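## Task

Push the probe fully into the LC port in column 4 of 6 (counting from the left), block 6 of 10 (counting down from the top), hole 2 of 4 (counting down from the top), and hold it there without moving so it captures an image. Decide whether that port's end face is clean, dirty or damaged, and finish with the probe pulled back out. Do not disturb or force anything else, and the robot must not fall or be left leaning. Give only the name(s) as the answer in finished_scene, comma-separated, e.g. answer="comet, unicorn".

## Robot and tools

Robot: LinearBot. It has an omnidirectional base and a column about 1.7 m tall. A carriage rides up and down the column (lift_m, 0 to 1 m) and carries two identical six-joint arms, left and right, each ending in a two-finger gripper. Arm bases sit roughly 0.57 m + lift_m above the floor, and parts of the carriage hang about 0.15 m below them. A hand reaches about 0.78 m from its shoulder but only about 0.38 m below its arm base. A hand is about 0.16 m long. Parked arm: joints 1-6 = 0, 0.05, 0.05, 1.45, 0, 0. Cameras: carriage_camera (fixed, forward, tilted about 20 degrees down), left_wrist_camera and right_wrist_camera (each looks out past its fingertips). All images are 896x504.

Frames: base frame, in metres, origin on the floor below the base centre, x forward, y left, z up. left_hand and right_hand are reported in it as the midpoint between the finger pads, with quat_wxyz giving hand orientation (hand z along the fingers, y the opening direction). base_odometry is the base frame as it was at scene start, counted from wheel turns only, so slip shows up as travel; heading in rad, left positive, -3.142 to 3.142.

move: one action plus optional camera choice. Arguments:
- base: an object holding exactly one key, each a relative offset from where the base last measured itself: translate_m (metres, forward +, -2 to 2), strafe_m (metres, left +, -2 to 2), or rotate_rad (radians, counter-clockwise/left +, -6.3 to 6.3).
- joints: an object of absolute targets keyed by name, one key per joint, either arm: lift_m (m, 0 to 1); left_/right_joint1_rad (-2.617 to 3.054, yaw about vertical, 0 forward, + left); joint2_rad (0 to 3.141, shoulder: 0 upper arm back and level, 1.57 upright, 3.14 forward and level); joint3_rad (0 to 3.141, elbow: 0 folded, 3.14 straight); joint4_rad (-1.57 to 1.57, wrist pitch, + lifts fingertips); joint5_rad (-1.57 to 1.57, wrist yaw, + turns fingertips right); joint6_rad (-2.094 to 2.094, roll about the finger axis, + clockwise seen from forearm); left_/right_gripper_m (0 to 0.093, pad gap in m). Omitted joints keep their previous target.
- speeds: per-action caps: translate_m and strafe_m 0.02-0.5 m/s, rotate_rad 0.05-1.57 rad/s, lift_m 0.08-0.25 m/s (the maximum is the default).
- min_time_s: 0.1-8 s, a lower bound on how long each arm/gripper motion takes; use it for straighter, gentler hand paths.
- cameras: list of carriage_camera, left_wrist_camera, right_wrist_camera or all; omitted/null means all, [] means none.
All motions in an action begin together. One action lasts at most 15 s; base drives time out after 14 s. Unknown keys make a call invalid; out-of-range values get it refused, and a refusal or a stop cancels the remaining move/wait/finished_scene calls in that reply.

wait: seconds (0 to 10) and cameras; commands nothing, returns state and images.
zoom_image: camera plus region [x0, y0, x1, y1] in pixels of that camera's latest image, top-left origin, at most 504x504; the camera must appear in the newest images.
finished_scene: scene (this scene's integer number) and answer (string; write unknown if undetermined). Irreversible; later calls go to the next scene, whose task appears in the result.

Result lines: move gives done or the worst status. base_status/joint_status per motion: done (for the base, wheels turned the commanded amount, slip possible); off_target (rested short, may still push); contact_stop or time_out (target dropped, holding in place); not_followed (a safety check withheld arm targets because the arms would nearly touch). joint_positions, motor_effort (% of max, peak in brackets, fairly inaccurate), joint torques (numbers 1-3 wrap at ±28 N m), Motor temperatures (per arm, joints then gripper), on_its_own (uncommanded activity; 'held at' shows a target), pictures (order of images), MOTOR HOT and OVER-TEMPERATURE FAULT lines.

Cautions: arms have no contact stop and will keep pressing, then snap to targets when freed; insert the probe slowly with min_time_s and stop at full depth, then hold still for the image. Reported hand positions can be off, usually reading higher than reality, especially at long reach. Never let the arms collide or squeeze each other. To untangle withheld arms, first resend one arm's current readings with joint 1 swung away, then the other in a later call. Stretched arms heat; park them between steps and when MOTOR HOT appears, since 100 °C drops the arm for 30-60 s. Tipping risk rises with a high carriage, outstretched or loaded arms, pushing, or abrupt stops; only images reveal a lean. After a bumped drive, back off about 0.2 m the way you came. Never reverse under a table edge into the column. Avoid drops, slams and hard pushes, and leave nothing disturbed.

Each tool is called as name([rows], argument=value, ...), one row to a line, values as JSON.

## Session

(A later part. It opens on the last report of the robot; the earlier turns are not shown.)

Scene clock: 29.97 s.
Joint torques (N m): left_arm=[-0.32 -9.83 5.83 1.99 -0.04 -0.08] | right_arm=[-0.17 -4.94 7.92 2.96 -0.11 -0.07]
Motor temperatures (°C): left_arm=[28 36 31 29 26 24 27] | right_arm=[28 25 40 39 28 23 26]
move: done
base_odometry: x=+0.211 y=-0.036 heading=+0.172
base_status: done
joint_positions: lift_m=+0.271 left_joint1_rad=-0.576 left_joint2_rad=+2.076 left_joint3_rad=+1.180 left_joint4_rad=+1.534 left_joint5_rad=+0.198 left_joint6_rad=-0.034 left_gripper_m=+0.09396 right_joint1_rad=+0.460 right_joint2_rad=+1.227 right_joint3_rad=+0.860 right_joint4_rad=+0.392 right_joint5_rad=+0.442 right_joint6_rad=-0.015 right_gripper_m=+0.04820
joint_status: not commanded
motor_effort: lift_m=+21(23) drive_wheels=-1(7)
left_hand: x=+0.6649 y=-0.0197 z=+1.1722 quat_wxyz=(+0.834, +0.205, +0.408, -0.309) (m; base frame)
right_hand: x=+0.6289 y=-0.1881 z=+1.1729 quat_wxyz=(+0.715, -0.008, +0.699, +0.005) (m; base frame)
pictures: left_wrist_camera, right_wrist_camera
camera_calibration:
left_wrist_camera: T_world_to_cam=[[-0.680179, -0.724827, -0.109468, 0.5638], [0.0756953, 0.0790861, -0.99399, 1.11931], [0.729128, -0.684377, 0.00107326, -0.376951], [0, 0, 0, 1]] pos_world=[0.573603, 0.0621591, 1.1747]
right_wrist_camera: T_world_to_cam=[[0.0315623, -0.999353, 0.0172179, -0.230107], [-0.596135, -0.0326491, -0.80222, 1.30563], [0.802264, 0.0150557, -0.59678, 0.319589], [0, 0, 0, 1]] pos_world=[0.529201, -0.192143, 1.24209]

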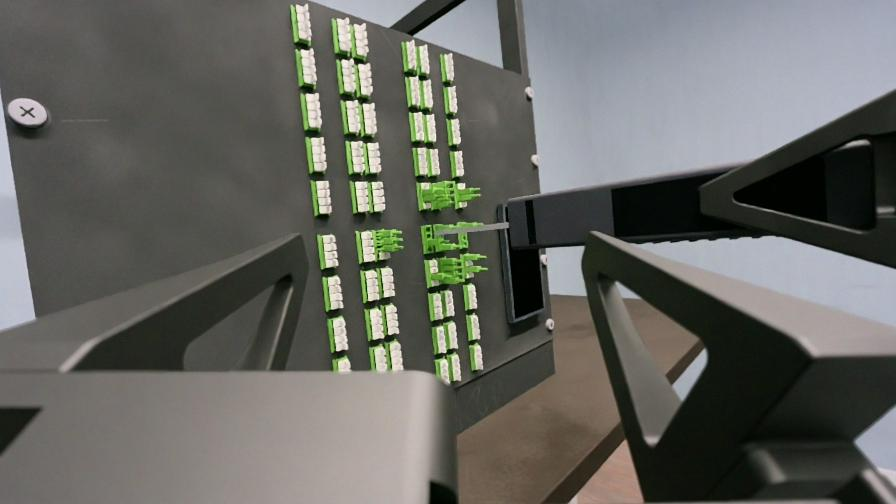

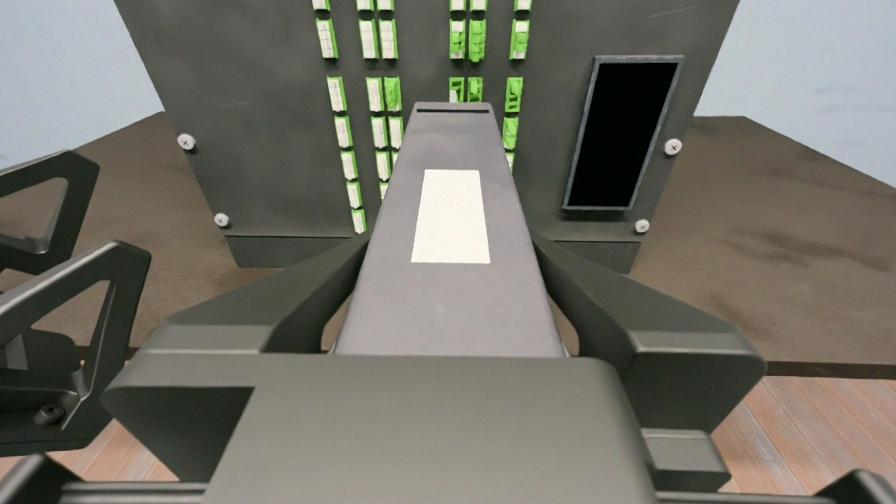

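move(base={"strafe_m":-0.002}, speeds={"strafe_m":0.02}, joints={"lift_m":0.2683}, cameras=[])

move(base={"translate_m":0.007}, speeds={"translate_m":0.03}, cameras=["left_wrist_camera","right_wrist_camera"])

zoom_image(camera="right_wrist_camera", region=[440, 82, 464, 106])

zoom_image(camera="left_wrist_camera", region=[415, 220, 455, 260])

zoom_image(camera="right_wrist_camera", region=[80, 0, 180, 100])

zoom_image(camera="right_wrist_camera", region=[160, 150, 260, 250])

zoom_image(camera="right_wrist_camera", region=[640, 0, 740, 100])

zoom_image(camera="right_wrist_camera", region=[580, 150, 680, 250])

Scene clock: 31.07 s.
Joint torques (N m): left_arm=[-0.21 -9.91 5.86 1.98 -0.02 -0.08] | right_arm=[0.05 -5.04 7.95 2.94 -0.12 -0.07]
Motor temperatures (°C): left_arm=[28 36 32 29 26 24 27] | right_arm=[28 25 40 39 28 23 26]
move: done
base_odometry: x=+0.212 y=-0.038 heading=+0.172
base_status: done
joint_positions: lift_m=+0.268 left_joint1_rad=-0.577 left_joint2_rad=+2.077 left_joint3_rad=+1.181 left_joint4_rad=+1.534 left_joint5_rad=+0.198 left_joint6_rad=-0.034 left_gripper_m=+0.09396 right_joint1_rad=+0.459 right_joint2_rad=+1.227 right_joint3_rad=+0.860 right_joint4_rad=+0.391 right_joint5_rad=+0.440 right_joint6_rad=-0.015 right_gripper_m=+0.04820
joint_status: all done
motor_effort: lift_m=+19(22) drive_wheels=-1(2)
left_hand: x=+0.6649 y=-0.0199 z=+1.1698 quat_wxyz=(+0.834, +0.205, +0.408, -0.310) (m; base frame)
right_hand: x=+0.6290 y=-0.1880 z=+1.1705 quat_wxyz=(+0.715, -0.008, +0.699, +0.005) (m; base frame)
pictures: none
No camera images: "cameras" was empty.

Scene clock: 31.70 s.
Joint torques (N m): left_arm=[-0.24 -9.94 5.85 1.98 -0.03 -0.07] | right_arm=[0.03 -5.08 7.92 2.94 -0.07 -0.07]
Motor temperatures (°C): left_arm=[28 36 32 29 26 24 27] | right_arm=[28 25 40 39 28 23 26]
move: done
base_odometry: x=+0.219 y=-0.036 heading=+0.172
base_status: done
joint_positions: lift_m=+0.268 left_joint1_rad=-0.577 left_joint2_rad=+2.077 left_joint3_rad=+1.181 left_joint4_rad=+1.534 left_joint5_rad=+0.198 left_joint6_rad=-0.034 left_gripper_m=+0.09396 right_joint1_rad=+0.459 right_joint2_rad=+1.227 right_joint3_rad=+0.860 right_joint4_rad=+0.392 right_joint5_rad=+0.440 right_joint6_rad=-0.015 right_gripper_m=+0.04820
joint_status: not commanded
motor_effort: lift_m=+23(23) drive_wheels=-1(7)
left_hand: x=+0.6649 y=-0.0199 z=+1.1698 quat_wxyz=(+0.834, +0.205, +0.408, -0.310) (m; base frame)
right_hand: x=+0.6290 y=-0.1880 z=+1.1707 quat_wxyz=(+0.715, -0.008, +0.699, +0.005) (m; base frame)
pictures: left_wrist_camera, right_wrist_camera
camera_calibration:
left_wrist_camera: T_world_to_cam=[[-0.680465, -0.724556, -0.109476, 0.563616], [0.0754381, 0.0793375, -0.993989, 1.11706], [0.728887, -0.684634, 0.000672795, -0.376532], [0, 0, 0, 1]] pos_world=[0.573702, 0.0619601, 1.1723]
right_wrist_camera: T_world_to_cam=[[0.033136, -0.999295, 0.0176718, -0.231464], [-0.596063, -0.0339518, -0.80222, 1.3037], [0.802254, 0.0160489, -0.596767, 0.318293], [0, 0, 0, 1]] pos_world=[0.529405, -0.192146, 1.23989]

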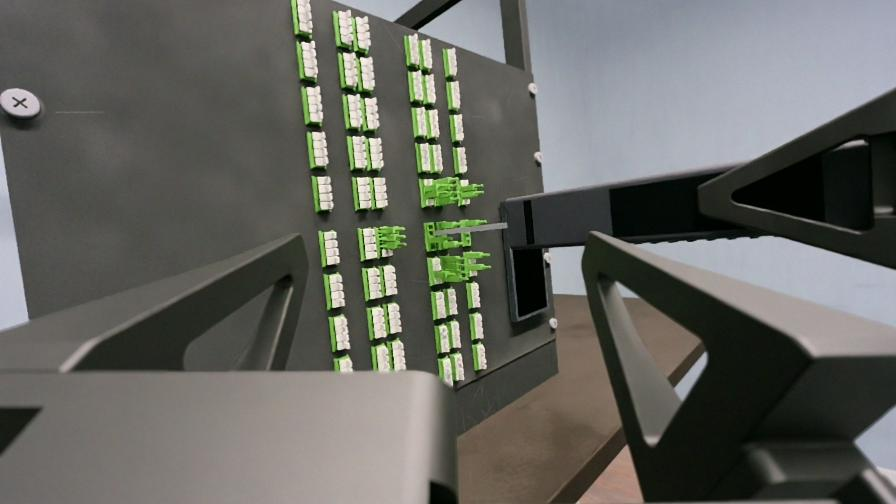

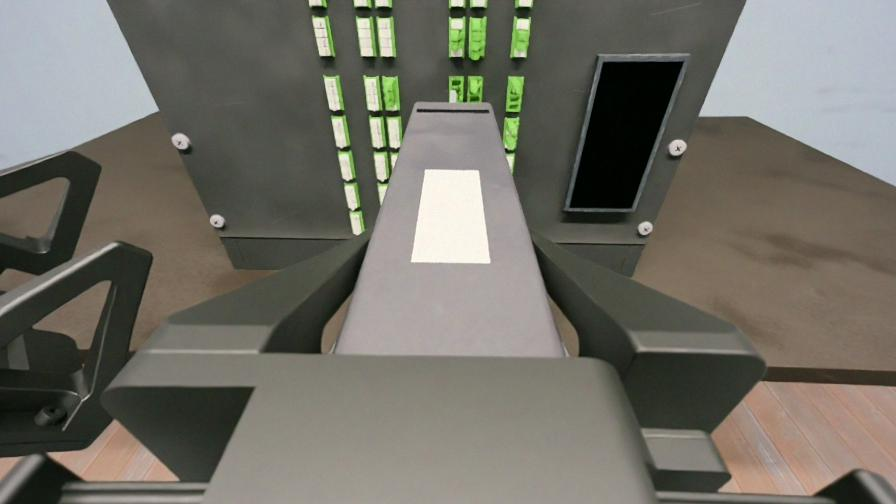

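Scaled by 21.000 from the camera's 896x504 image, which has a finer 1280x720 frame.

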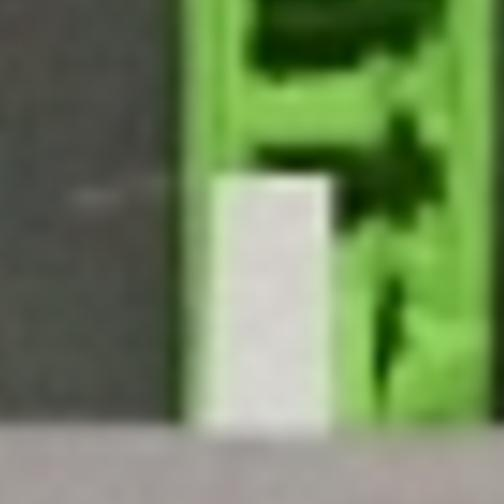

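Scaled by 12.600 from the camera's 896x504 image, which has a finer 1280x720 frame.

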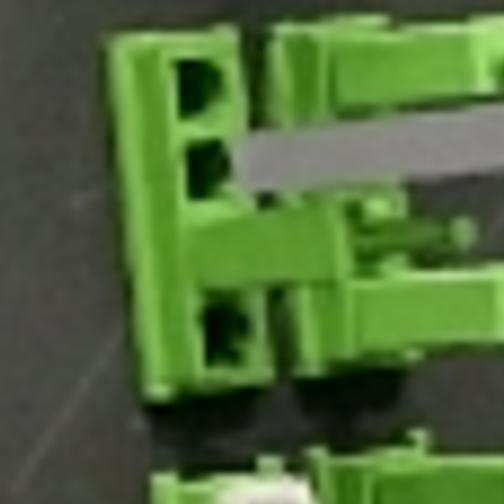

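Scaled by 5.040 from the camera's 896x504 image, which has a finer 1280x720 frame.

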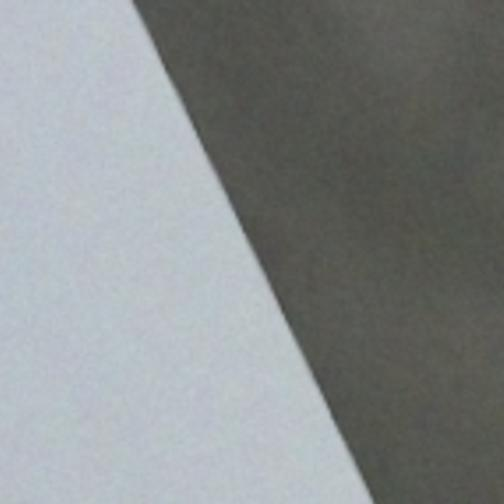

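Scaled by 5.040 from the camera's 896x504 image, which has a finer 1280x720 frame.

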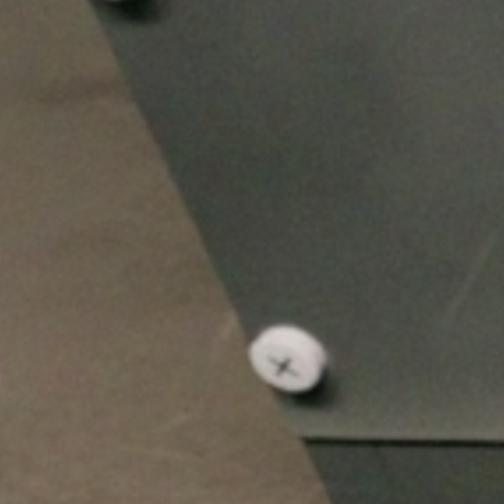

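Scaled by 5.040 from the camera's 896x504 image, which has a finer 1280x720 frame.

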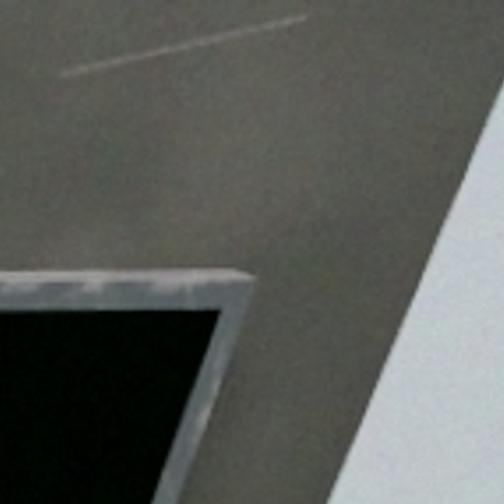

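Scaled by 5.040 from the camera's 896x504 image, which has a finer 1280x720 frame.

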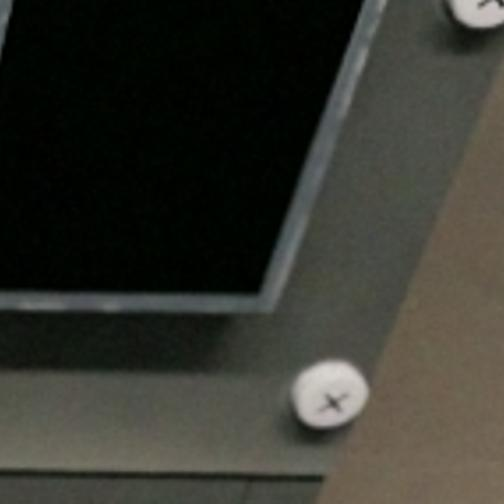

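move(joints={"right_joint5_rad":0.4565,"lift_m":0.2678}, cameras=[])

move(base={"translate_m":0.003}, speeds={"translate_m":0.02}, cameras=["left_wrist_camera","right_wrist_camera"])

zoom_image(camera="right_wrist_camera", region=[440, 82, 464, 106])

zoom_image(camera="left_wrist_camera", region=[420, 220, 450, 250])

Scene clock: 46.30 s.
Joint torques (N m): left_arm=[-0.25 -9.85 5.82 2 -0.03 -0.07] | right_arm=[0.03 -5.07 7.95 2.95 0.01 -0.07]
Motor temperatures (°C): left_arm=[28 36 33 30 26 24 27] | right_arm=[28 26 43 40 28 23 26]
move: done
base_odometry: x=+0.219 y=-0.036 heading=+0.172
base_status: not commanded
joint_positions: lift_m=+0.268 left_joint1_rad=-0.577 left_joint2_rad=+2.077 left_joint3_rad=+1.181 left_joint4_rad=+1.533 left_joint5_rad=+0.198 left_joint6_rad=-0.034 left_gripper_m=+0.09396 right_joint1_rad=+0.459 right_joint2_rad=+1.227 right_joint3_rad=+0.860 right_joint4_rad=+0.392 right_joint5_rad=+0.448 right_joint6_rad=-0.015 right_gripper_m=+0.04820
joint_status: all done
motor_effort: lift_m=+20(20) drive_wheels=+0(0)
left_hand: x=+0.6650 y=-0.0199 z=+1.1693 quat_wxyz=(+0.834, +0.205, +0.408, -0.310) (m; base frame)
right_hand: x=+0.6290 y=-0.1894 z=+1.1703 quat_wxyz=(+0.715, -0.005, +0.699, +0.002) (m; base frame)
pictures: none
No camera images: "cameras" was empty.

Scene clock: 46.97 s.
Joint torques (N m): left_arm=[-0.28 -9.88 5.87 1.98 -0.03 -0.07] | right_arm=[0.06 -5.01 7.9 2.92 -0.01 -0.07]
Motor temperatures (°C): left_arm=[28 36 33 30 26 24 27] | right_arm=[28 26 43 40 28 23 26]
move: done
base_odometry: x=+0.221 y=-0.036 heading=+0.172
base_status: done
joint_positions: lift_m=+0.268 left_joint1_rad=-0.576 left_joint2_rad=+2.077 left_joint3_rad=+1.181 left_joint4_rad=+1.534 left_joint5_rad=+0.198 left_joint6_rad=-0.034 left_gripper_m=+0.09396 right_joint1_rad=+0.459 right_joint2_rad=+1.227 right_joint3_rad=+0.860 right_joint4_rad=+0.394 right_joint5_rad=+0.450 right_joint6_rad=-0.015 right_gripper_m=+0.04820
joint_status: not commanded
motor_effort: lift_m=+19(23) drive_wheels=+2(7)
left_hand: x=+0.6650 y=-0.0197 z=+1.1695 quat_wxyz=(+0.834, +0.205, +0.408, -0.309) (m; base frame)
right_hand: x=+0.6290 y=-0.1898 z=+1.1706 quat_wxyz=(+0.715, -0.004, +0.699, +0.002) (m; base frame)
pictures: left_wrist_camera, right_wrist_camera
camera_calibration:
left_wrist_camera: T_world_to_cam=[[-0.680179, -0.724827, -0.109468, 0.563561], [0.0756953, 0.0790861, -0.99399, 1.11652], [0.729128, -0.684377, 0.00107326, -0.37702], [0, 0, 0, 1]] pos_world=[0.573703, 0.0621591, 1.1719]
right_wrist_camera: T_world_to_cam=[[0.0227459, -0.999601, 0.0167643, -0.225678], [-0.595391, -0.0270149, -0.802982, 1.30537], [0.803114, 0.0082833, -0.595767, 0.315089], [0, 0, 0, 1]] pos_world=[0.529284, -0.192933, 1.23969]

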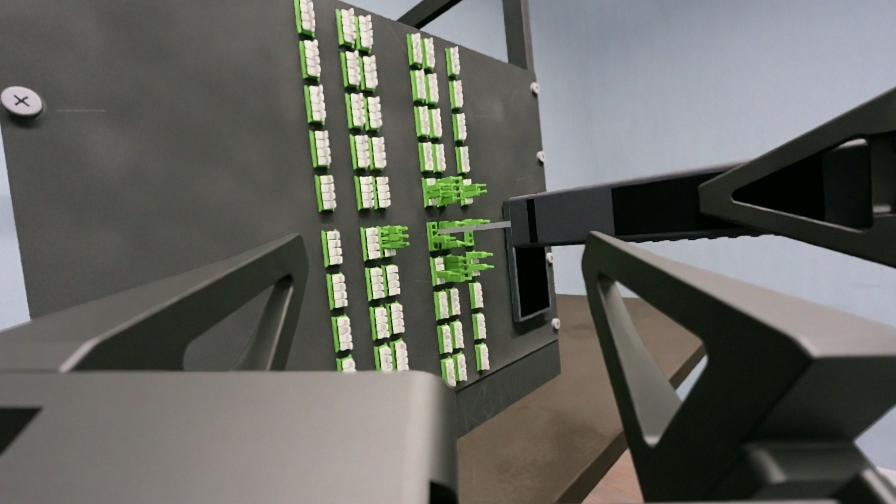

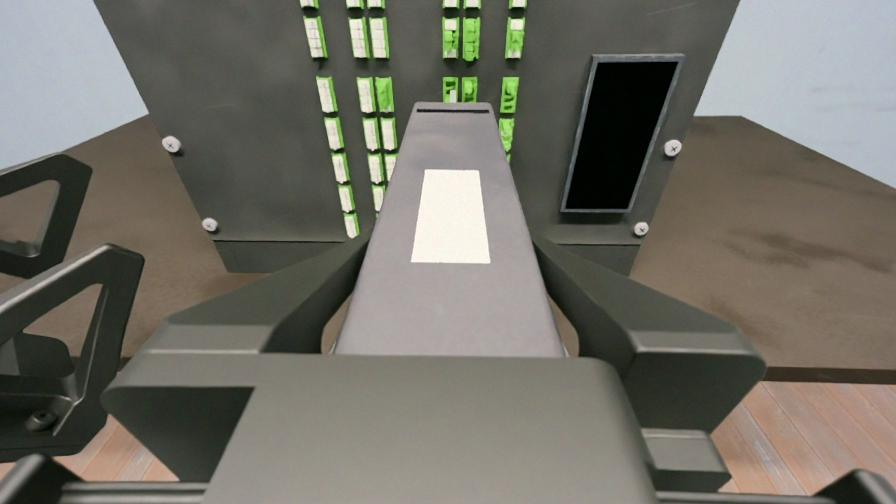

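Scaled by 21.000 from the camera's 896x504 image, which has a finer 1280x720 frame.

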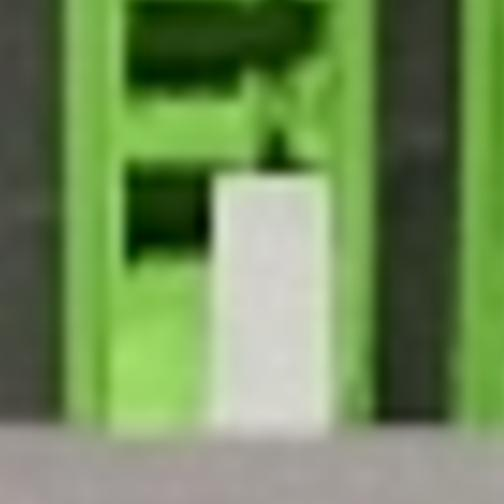

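Scaled by 16.800 from the camera's 896x504 image, which has a finer 1280x720 frame.

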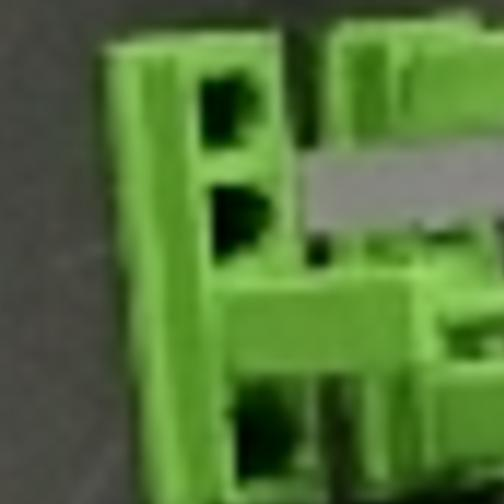

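move(base={"strafe_m":0.0025}, speeds={"strafe_m":0.02}, cameras=["left_wrist_camera","right_wrist_camera"])

zoom_image(camera="right_wrist_camera", region=[440, 82, 464, 106])

zoom_image(camera="left_wrist_camera", region=[420, 220, 450, 250])

Scene clock: 47.90 s.
Joint torques (N m): left_arm=[-0.34 -9.96 5.87 1.98 -0.04 -0.06] | right_arm=[-0.09 -4.96 7.95 2.95 -0.03 -0.07]
Motor temperatures (°C): left_arm=[28 36 33 30 26 24 27] | right_arm=[28 26 43 40 28 23 26]
move: done
base_odometry: x=+0.221 y=-0.033 heading=+0.172
base_status: done
joint_positions: lift_m=+0.268 left_joint1_rad=-0.576 left_joint2_rad=+2.077 left_joint3_rad=+1.181 left_joint4_rad=+1.534 left_joint5_rad=+0.198 left_joint6_rad=-0.034 left_gripper_m=+0.09396 right_joint1_rad=+0.459 right_joint2_rad=+1.227 right_joint3_rad=+0.860 right_joint4_rad=+0.394 right_joint5_rad=+0.453 right_joint6_rad=-0.015 right_gripper_m=+0.04820
joint_status: not commanded
motor_effort: lift_m=+19(23) drive_wheels=+3(4)
left_hand: x=+0.6652 y=-0.0194 z=+1.1695 quat_wxyz=(+0.834, +0.205, +0.408, -0.309) (m; base frame)
right_hand: x=+0.6290 y=-0.1902 z=+1.1706 quat_wxyz=(+0.715, -0.003, +0.699, +0.001) (m; base frame)
pictures: left_wrist_camera, right_wrist_camera
camera_calibration:
left_wrist_camera: T_world_to_cam=[[-0.679614, -0.725356, -0.109473, 0.563558], [0.0756369, 0.079149, -0.993989, 1.11651], [0.729661, -0.683809, 0.00107296, -0.377373], [0, 0, 0, 1]] pos_world=[0.573906, 0.0623583, 1.1719]
right_wrist_camera: T_world_to_cam=[[0.0197467, -0.999665, 0.0167316, -0.224159], [-0.595484, -0.0252023, -0.802972, 1.30575], [0.803124, 0.00589264, -0.595782, 0.314648], [0, 0, 0, 1]] pos_world=[0.529276, -0.19303, 1.23969]

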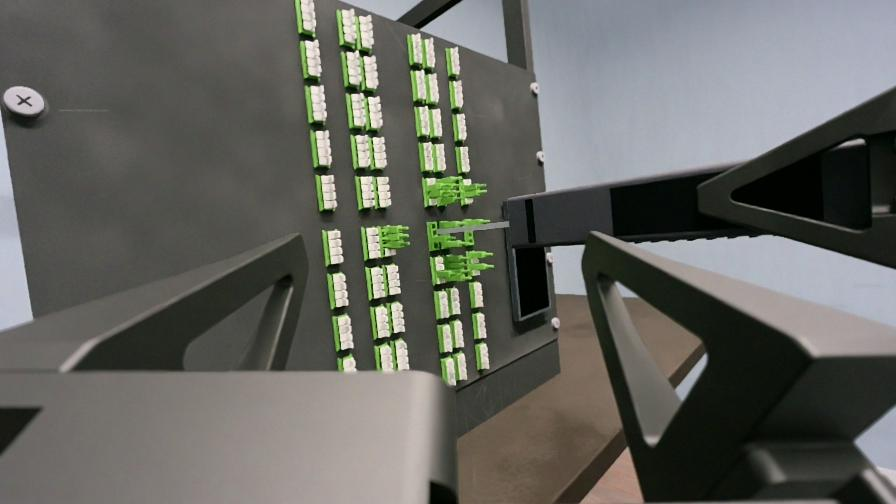

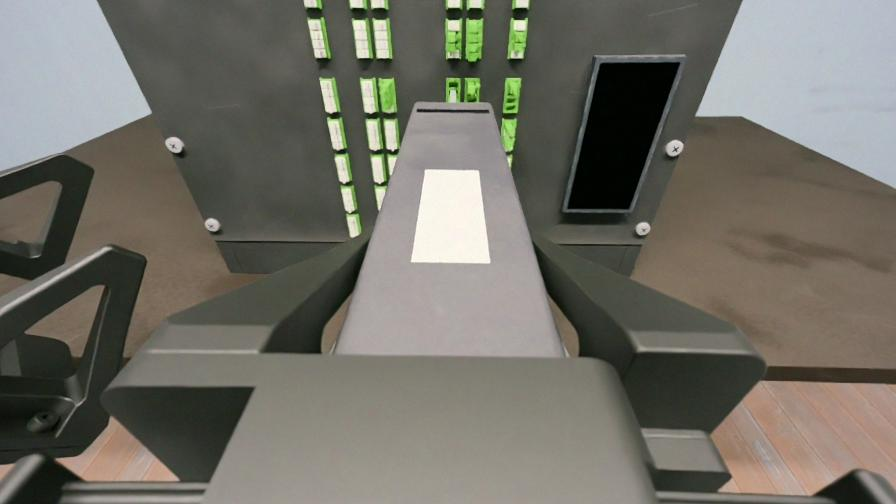

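Scaled by 21.000 from the camera's 896x504 image, which has a finer 1280x720 frame.

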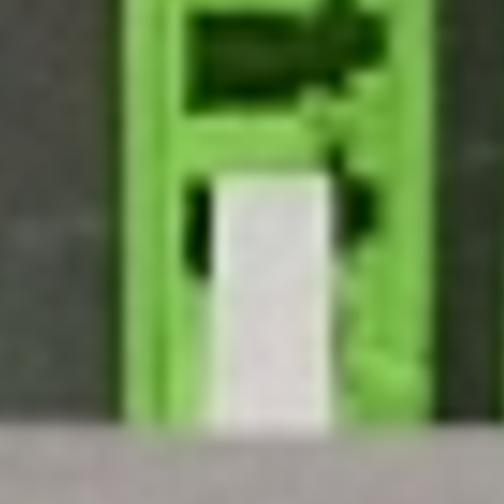

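Scaled by 16.800 from the camera's 896x504 image, which has a finer 1280x720 frame.

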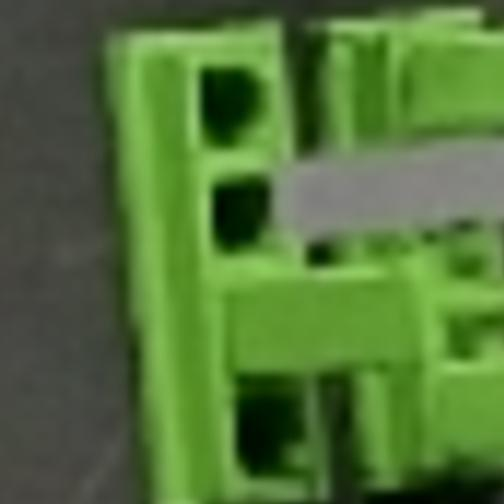

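move(joints={"right_joint5_rad":0.4425,"lift_m":0.2667}, cameras=["left_wrist_camera","right_wrist_camera"])

zoom_image(camera="right_wrist_camera", region=[440, 82, 464, 106])

zoom_image(camera="left_wrist_camera", region=[420, 220, 450, 250])

Scene clock: 48.67 s.
Joint torques (N m): left_arm=[-0.31 -9.94 5.85 1.97 -0.02 -0.08] | right_arm=[-0.01 -4.9 7.88 2.9 -0.16 -0.07]
Motor temperatures (°C): left_arm=[28 36 33 30 26 24 27] | right_arm=[28 26 43 40 28 23 26]
move: done
base_odometry: x=+0.221 y=-0.033 heading=+0.172
base_status: not commanded
joint_positions: lift_m=+0.267 left_joint1_rad=-0.576 left_joint2_rad=+2.078 left_joint3_rad=+1.181 left_joint4_rad=+1.534 left_joint5_rad=+0.198 left_joint6_rad=-0.034 left_gripper_m=+0.09396 right_joint1_rad=+0.459 right_joint2_rad=+1.227 right_joint3_rad=+0.860 right_joint4_rad=+0.395 right_joint5_rad=+0.451 right_joint6_rad=-0.015 right_gripper_m=+0.04820
joint_status: all done
motor_effort: lift_m=+21(22) drive_wheels=+3(3)
left_hand: x=+0.6653 y=-0.0194 z=+1.1681 quat_wxyz=(+0.834, +0.205, +0.408, -0.309) (m; base frame)
right_hand: x=+0.6290 y=-0.1898 z=+1.1698 quat_wxyz=(+0.716, -0.004, +0.698, +0.002) (m; base frame)
pictures: left_wrist_camera, right_wrist_camera
camera_calibration:
left_wrist_camera: T_world_to_cam=[[-0.67965, -0.725331, -0.109415, 0.563434], [0.0753064, 0.0793787, -0.993996, 1.1154], [0.729661, -0.683809, 0.000672359, -0.376975], [0, 0, 0, 1]] pos_world=[0.574005, 0.0623588, 1.1706]
right_wrist_camera: T_world_to_cam=[[0.0220148, -0.999624, 0.016319, -0.224722], [-0.594614, -0.0262138, -0.803584, 1.30499], [0.80371, 0.00798726, -0.594968, 0.313207], [0, 0, 0, 1]] pos_world=[0.529187, -0.19293, 1.23869]

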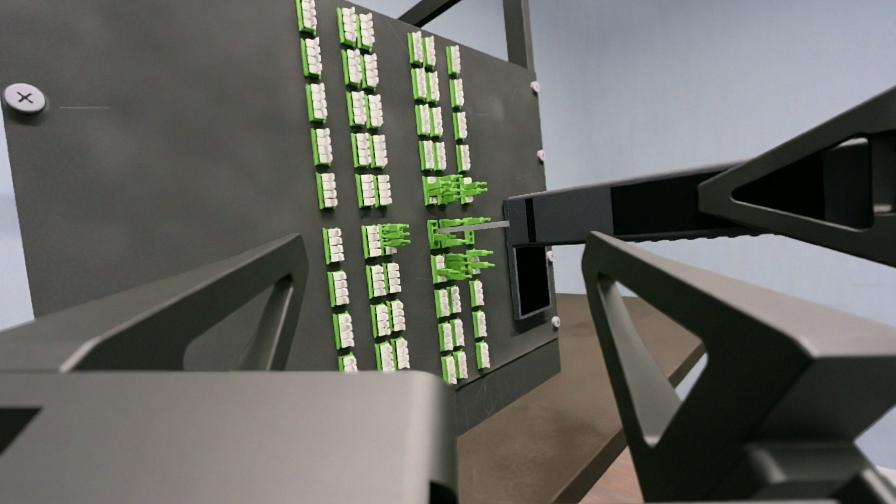

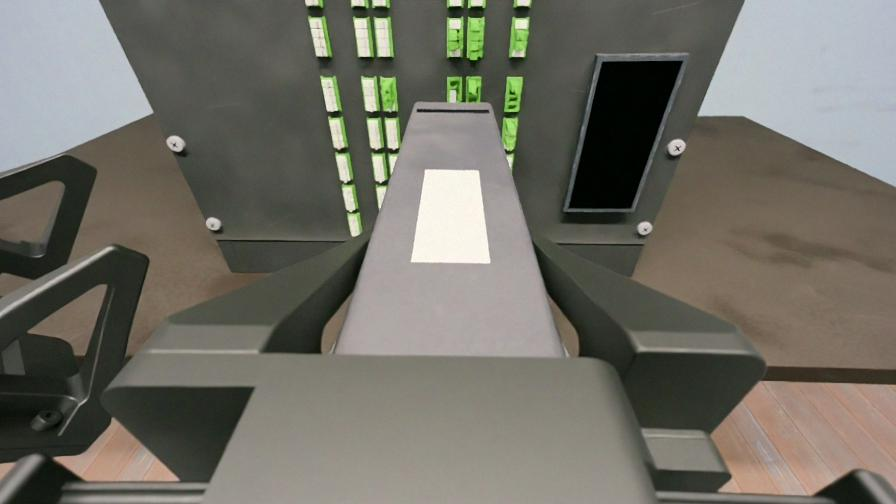

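Scaled by 21.000 from the camera's 896x504 image, which has a finer 1280x720 frame.

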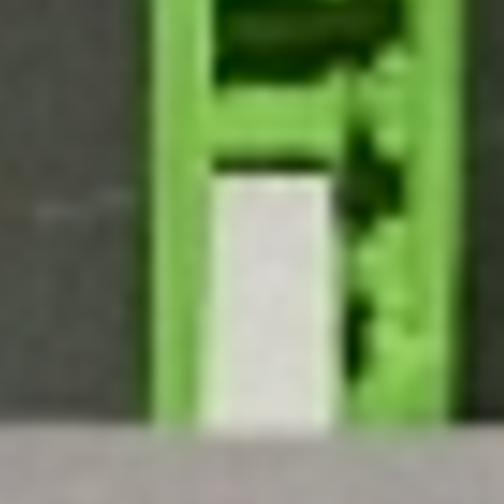

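Scaled by 16.800 from the camera's 896x504 image, which has a finer 1280x720 frame.

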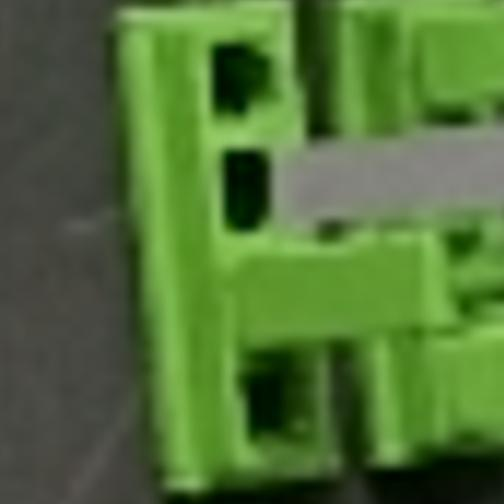

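move(base={"translate_m":0.003}, speeds={"translate_m":0.02}, cameras=["left_wrist_camera","right_wrist_camera"])

zoom_image(camera="right_wrist_camera", region=[440, 82, 464, 106])

zoom_image(camera="left_wrist_camera", region=[420, 220, 450, 250])

Scene clock: 49.63 s.
Joint torques (N m): left_arm=[-0.4 -10 5.79 1.97 -0.03 -0.06] | right_arm=[-0.03 -4.97 7.98 2.92 -0.13 -0.06]
Motor temperatures (°C): left_arm=[28 36 33 30 26 24 27] | right_arm=[28 26 43 40 28 23 26]
move: done
base_odometry: x=+0.224 y=-0.033 heading=+0.172
base_status: done
joint_positions: lift_m=+0.267 left_joint1_rad=-0.575 left_joint2_rad=+2.078 left_joint3_rad=+1.181 left_joint4_rad=+1.534 left_joint5_rad=+0.198 left_joint6_rad=-0.034 left_gripper_m=+0.09396 right_joint1_rad=+0.460 right_joint2_rad=+1.227 right_joint3_rad=+0.859 right_joint4_rad=+0.395 right_joint5_rad=+0.450 right_joint6_rad=-0.015 right_gripper_m=+0.04820
joint_status: not commanded
motor_effort: lift_m=+20(24) drive_wheels=+2(6)
left_hand: x=+0.6656 y=-0.0191 z=+1.1681 quat_wxyz=(+0.834, +0.205, +0.408, -0.309) (m; base frame)
right_hand: x=+0.6289 y=-0.1895 z=+1.1696 quat_wxyz=(+0.716, -0.005, +0.699, +0.002) (m; base frame)
pictures: left_wrist_camera, right_wrist_camera
camera_calibration:
left_wrist_camera: T_world_to_cam=[[-0.679084, -0.72586, -0.109423, 0.563434], [0.0752501, 0.0794437, -0.993995, 1.11539], [0.730194, -0.68324, 0.000672078, -0.377327], [0, 0, 0, 1]] pos_world=[0.574207, 0.0625579, 1.1706]
right_wrist_camera: T_world_to_cam=[[0.0234962, -0.999588, 0.0164677, -0.225482], [-0.594789, -0.027217, -0.803421, 1.30454], [0.803538, 0.00908258, -0.595184, 0.313654], [0, 0, 0, 1]] pos_world=[0.52919, -0.192732, 1.23849]

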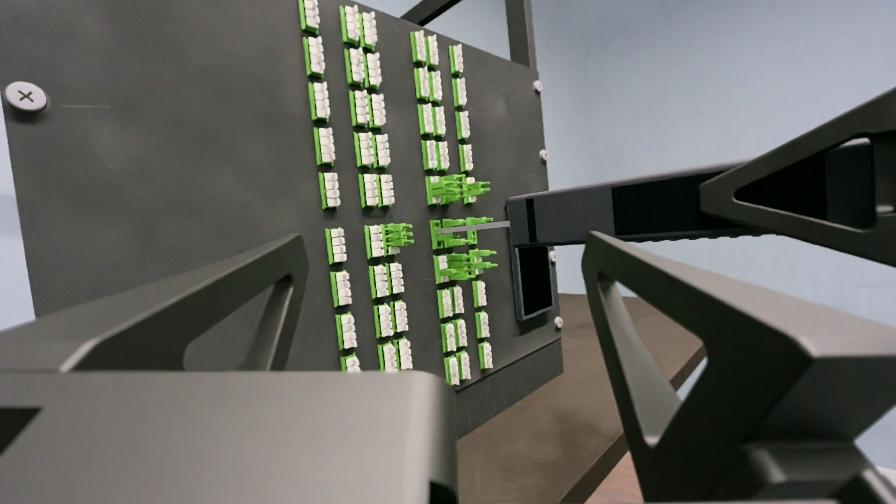

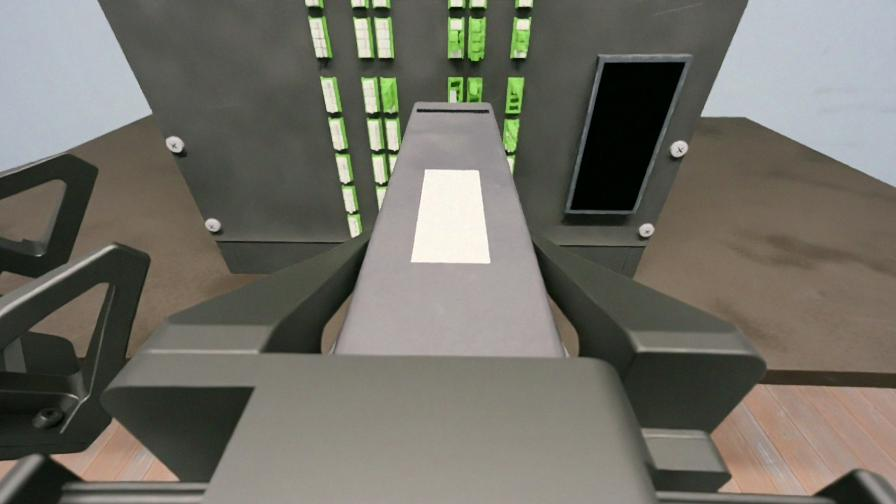

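Scaled by 21.000 from the camera's 896x504 image, which has a finer 1280x720 frame.

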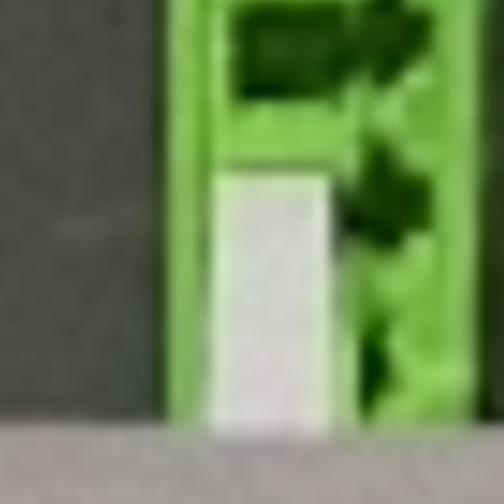

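Scaled by 16.800 from the camera's 896x504 image, which has a finer 1280x720 frame.

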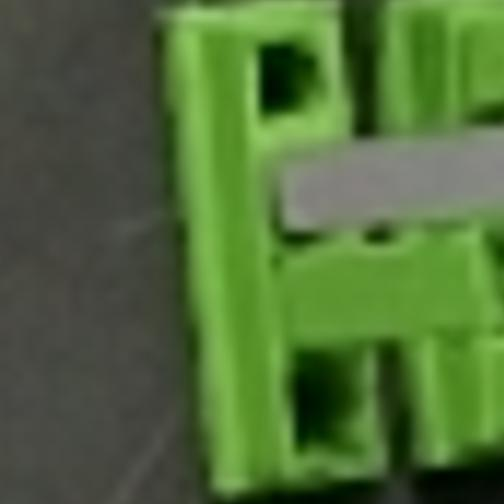

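move(joints={"right_joint5_rad":0.460,"lift_m":0.2664}, cameras=["left_wrist_camera","right_wrist_camera"])

zoom_image(camera="right_wrist_camera", region=[440, 82, 464, 106])

zoom_image(camera="left_wrist_camera", region=[420, 220, 450, 250])

Scene clock: 50.30 s.
Joint torques (N m): left_arm=[-0.38 -9.94 5.83 1.98 -0.04 -0.07] | right_arm=[-0.06 -5 8.16 2.91 -0.03 -0.07]
Motor temperatures (°C): left_arm=[28 36 33 30 26 24 27] | right_arm=[28 26 44 40 28 23 26]
move: done
base_odometry: x=+0.224 y=-0.033 heading=+0.172
base_status: not commanded
joint_positions: lift_m=+0.267 left_joint1_rad=-0.575 left_joint2_rad=+2.078 left_joint3_rad=+1.181 left_joint4_rad=+1.534 left_joint5_rad=+0.198 left_joint6_rad=-0.034 left_gripper_m=+0.09396 right_joint1_rad=+0.460 right_joint2_rad=+1.227 right_joint3_rad=+0.859 right_joint4_rad=+0.395 right_joint5_rad=+0.452 right_joint6_rad=-0.015 right_gripper_m=+0.04820
joint_status: all done
motor_effort: lift_m=+19(22) drive_wheels=+2(2)
left_hand: x=+0.6656 y=-0.0191 z=+1.1679 quat_wxyz=(+0.834, +0.205, +0.408, -0.309) (m; base frame)
right_hand: x=+0.6289 y=-0.1897 z=+1.1693 quat_wxyz=(+0.716, -0.004, +0.699, +0.002) (m; base frame)
pictures: left_wrist_camera, right_wrist_camera
camera_calibration:
left_wrist_camera: T_world_to_cam=[[-0.679084, -0.72586, -0.109423, 0.563412], [0.0752501, 0.0794437, -0.993995, 1.1152], [0.730194, -0.68324, 0.000672078, -0.377327], [0, 0, 0, 1]] pos_world=[0.574207, 0.0625579, 1.1704]
right_wrist_camera: T_world_to_cam=[[0.0219974, -0.999623, 0.0164512, -0.22477], [-0.594838, -0.026312, -0.803415, 1.30456], [0.803544, 0.00788726, -0.595192, 0.313316], [0, 0, 0, 1]] pos_world=[0.529186, -0.192831, 1.23829]

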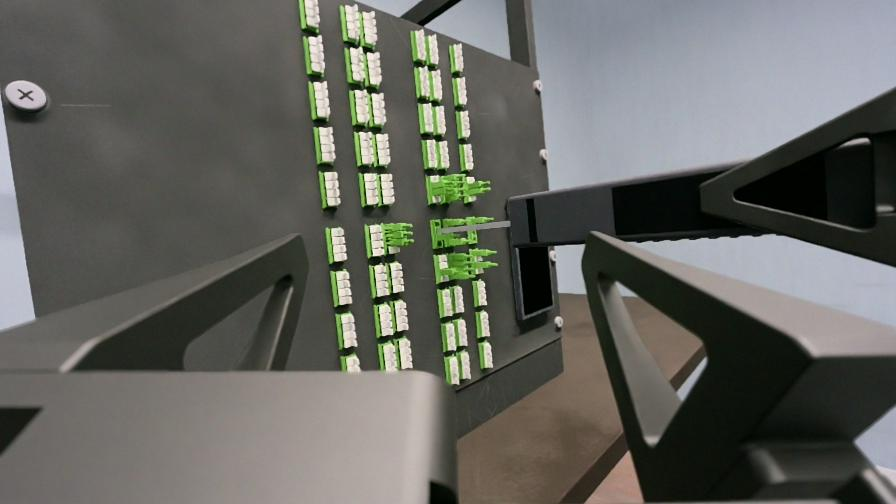

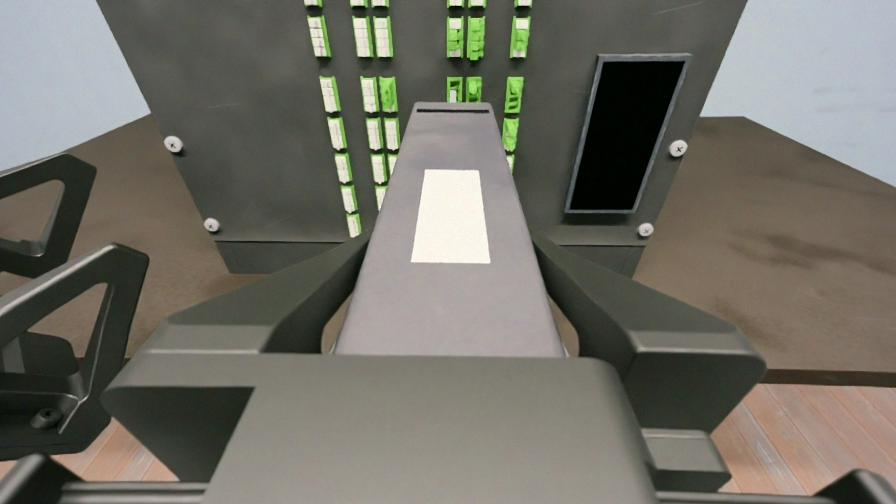

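Scaled by 21.000 from the camera's 896x504 image, which has a finer 1280x720 frame.

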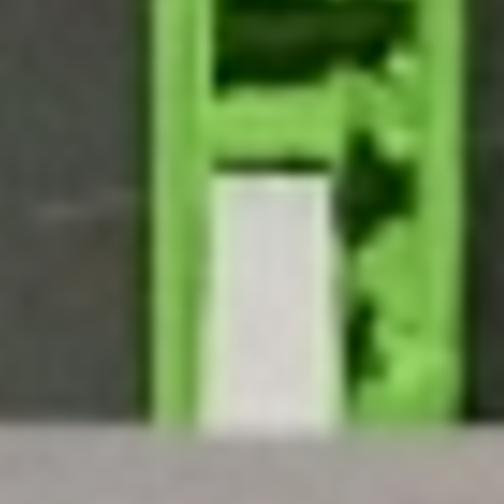

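Scaled by 16.800 from the camera's 896x504 image, which has a finer 1280x720 frame.

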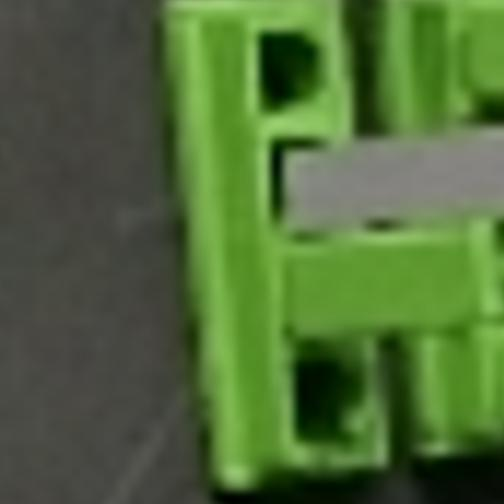

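move(base={"translate_m":0.002}, speeds={"translate_m":0.02}, cameras=["left_wrist_camera","right_wrist_camera"])

zoom_image(camera="right_wrist_camera", region=[440, 82, 464, 106])

zoom_image(camera="left_wrist_camera", region=[420, 220, 450, 250])

Scene clock: 51.07 s.
Joint torques (N m): left_arm=[-0.39 -9.84 5.81 1.97 -0.03 -0.07] | right_arm=[-0.28 -4.41 8.05 2.9 -0.08 -0.07]
Motor temperatures (°C): left_arm=[28 36 33 30 26 24 27] | right_arm=[28 26 44 40 28 23 26]
move: done
base_odometry: x=+0.226 y=-0.032 heading=+0.172
base_status: done
joint_positions: lift_m=+0.267 left_joint1_rad=-0.575 left_joint2_rad=+2.078 left_joint3_rad=+1.181 left_joint4_rad=+1.534 left_joint5_rad=+0.198 left_joint6_rad=-0.034 left_gripper_m=+0.09396 right_joint1_rad=+0.463 right_joint2_rad=+1.224 right_joint3_rad=+0.859 right_joint4_rad=+0.394 right_joint5_rad=+0.458 right_joint6_rad=-0.015 right_gripper_m=+0.04820
joint_status: not commanded
motor_effort: lift_m=+17(22) drive_wheels=+2(6)
left_hand: x=+0.6656 y=-0.0191 z=+1.1678 quat_wxyz=(+0.834, +0.205, +0.408, -0.309) (m; base frame)
right_hand: x=+0.6278 y=-0.1898 z=+1.1707 quat_wxyz=(+0.717, -0.002, +0.697, +0.001) (m; base frame)
pictures: left_wrist_camera, right_wrist_camera
camera_calibration:
left_wrist_camera: T_world_to_cam=[[-0.67912, -0.725835, -0.109365, 0.563363], [0.0749196, 0.0796734, -0.994002, 1.11538], [0.730194, -0.68324, 0.00027146, -0.376858], [0, 0, 0, 1]] pos_world=[0.574206, 0.0625584, 1.1704]
right_wrist_camera: T_world_to_cam=[[0.0193515, -0.999703, 0.0148192, -0.221243], [-0.592515, -0.0234057, -0.805219, 1.30619], [0.805327, 0.00680162, -0.592792, 0.310959], [0, 0, 0, 1]] pos_world=[0.527794, -0.19272, 1.23938]

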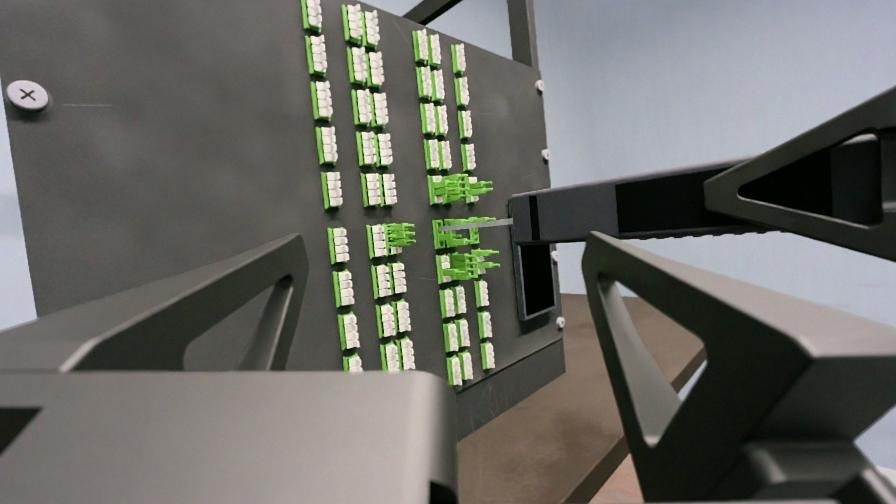

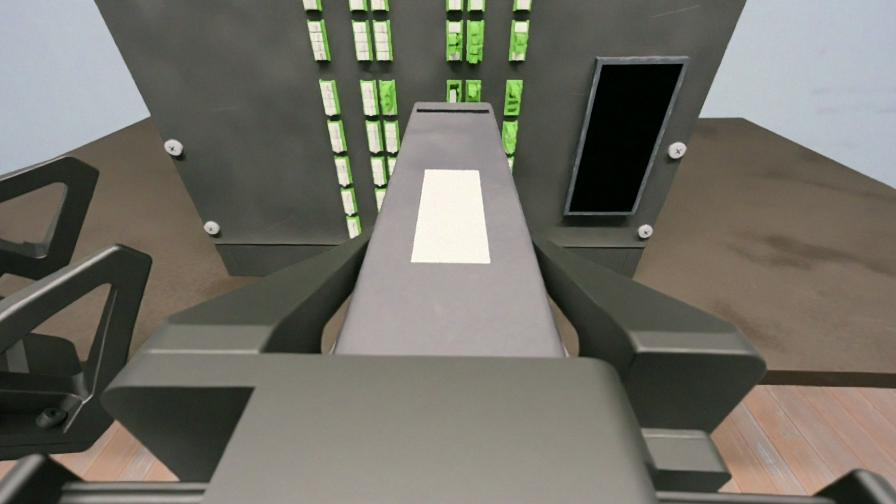

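Scaled by 21.000 from the camera's 896x504 image, which has a finer 1280x720 frame.

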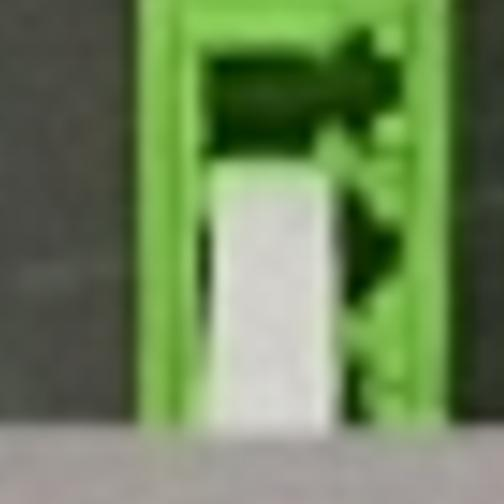

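Scaled by 16.800 from the camera's 896x504 image, which has a finer 1280x720 frame.

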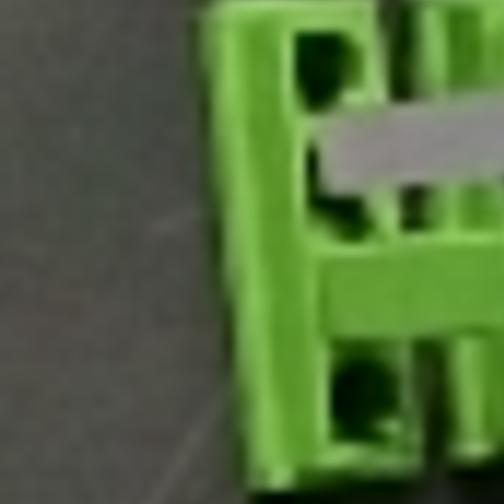

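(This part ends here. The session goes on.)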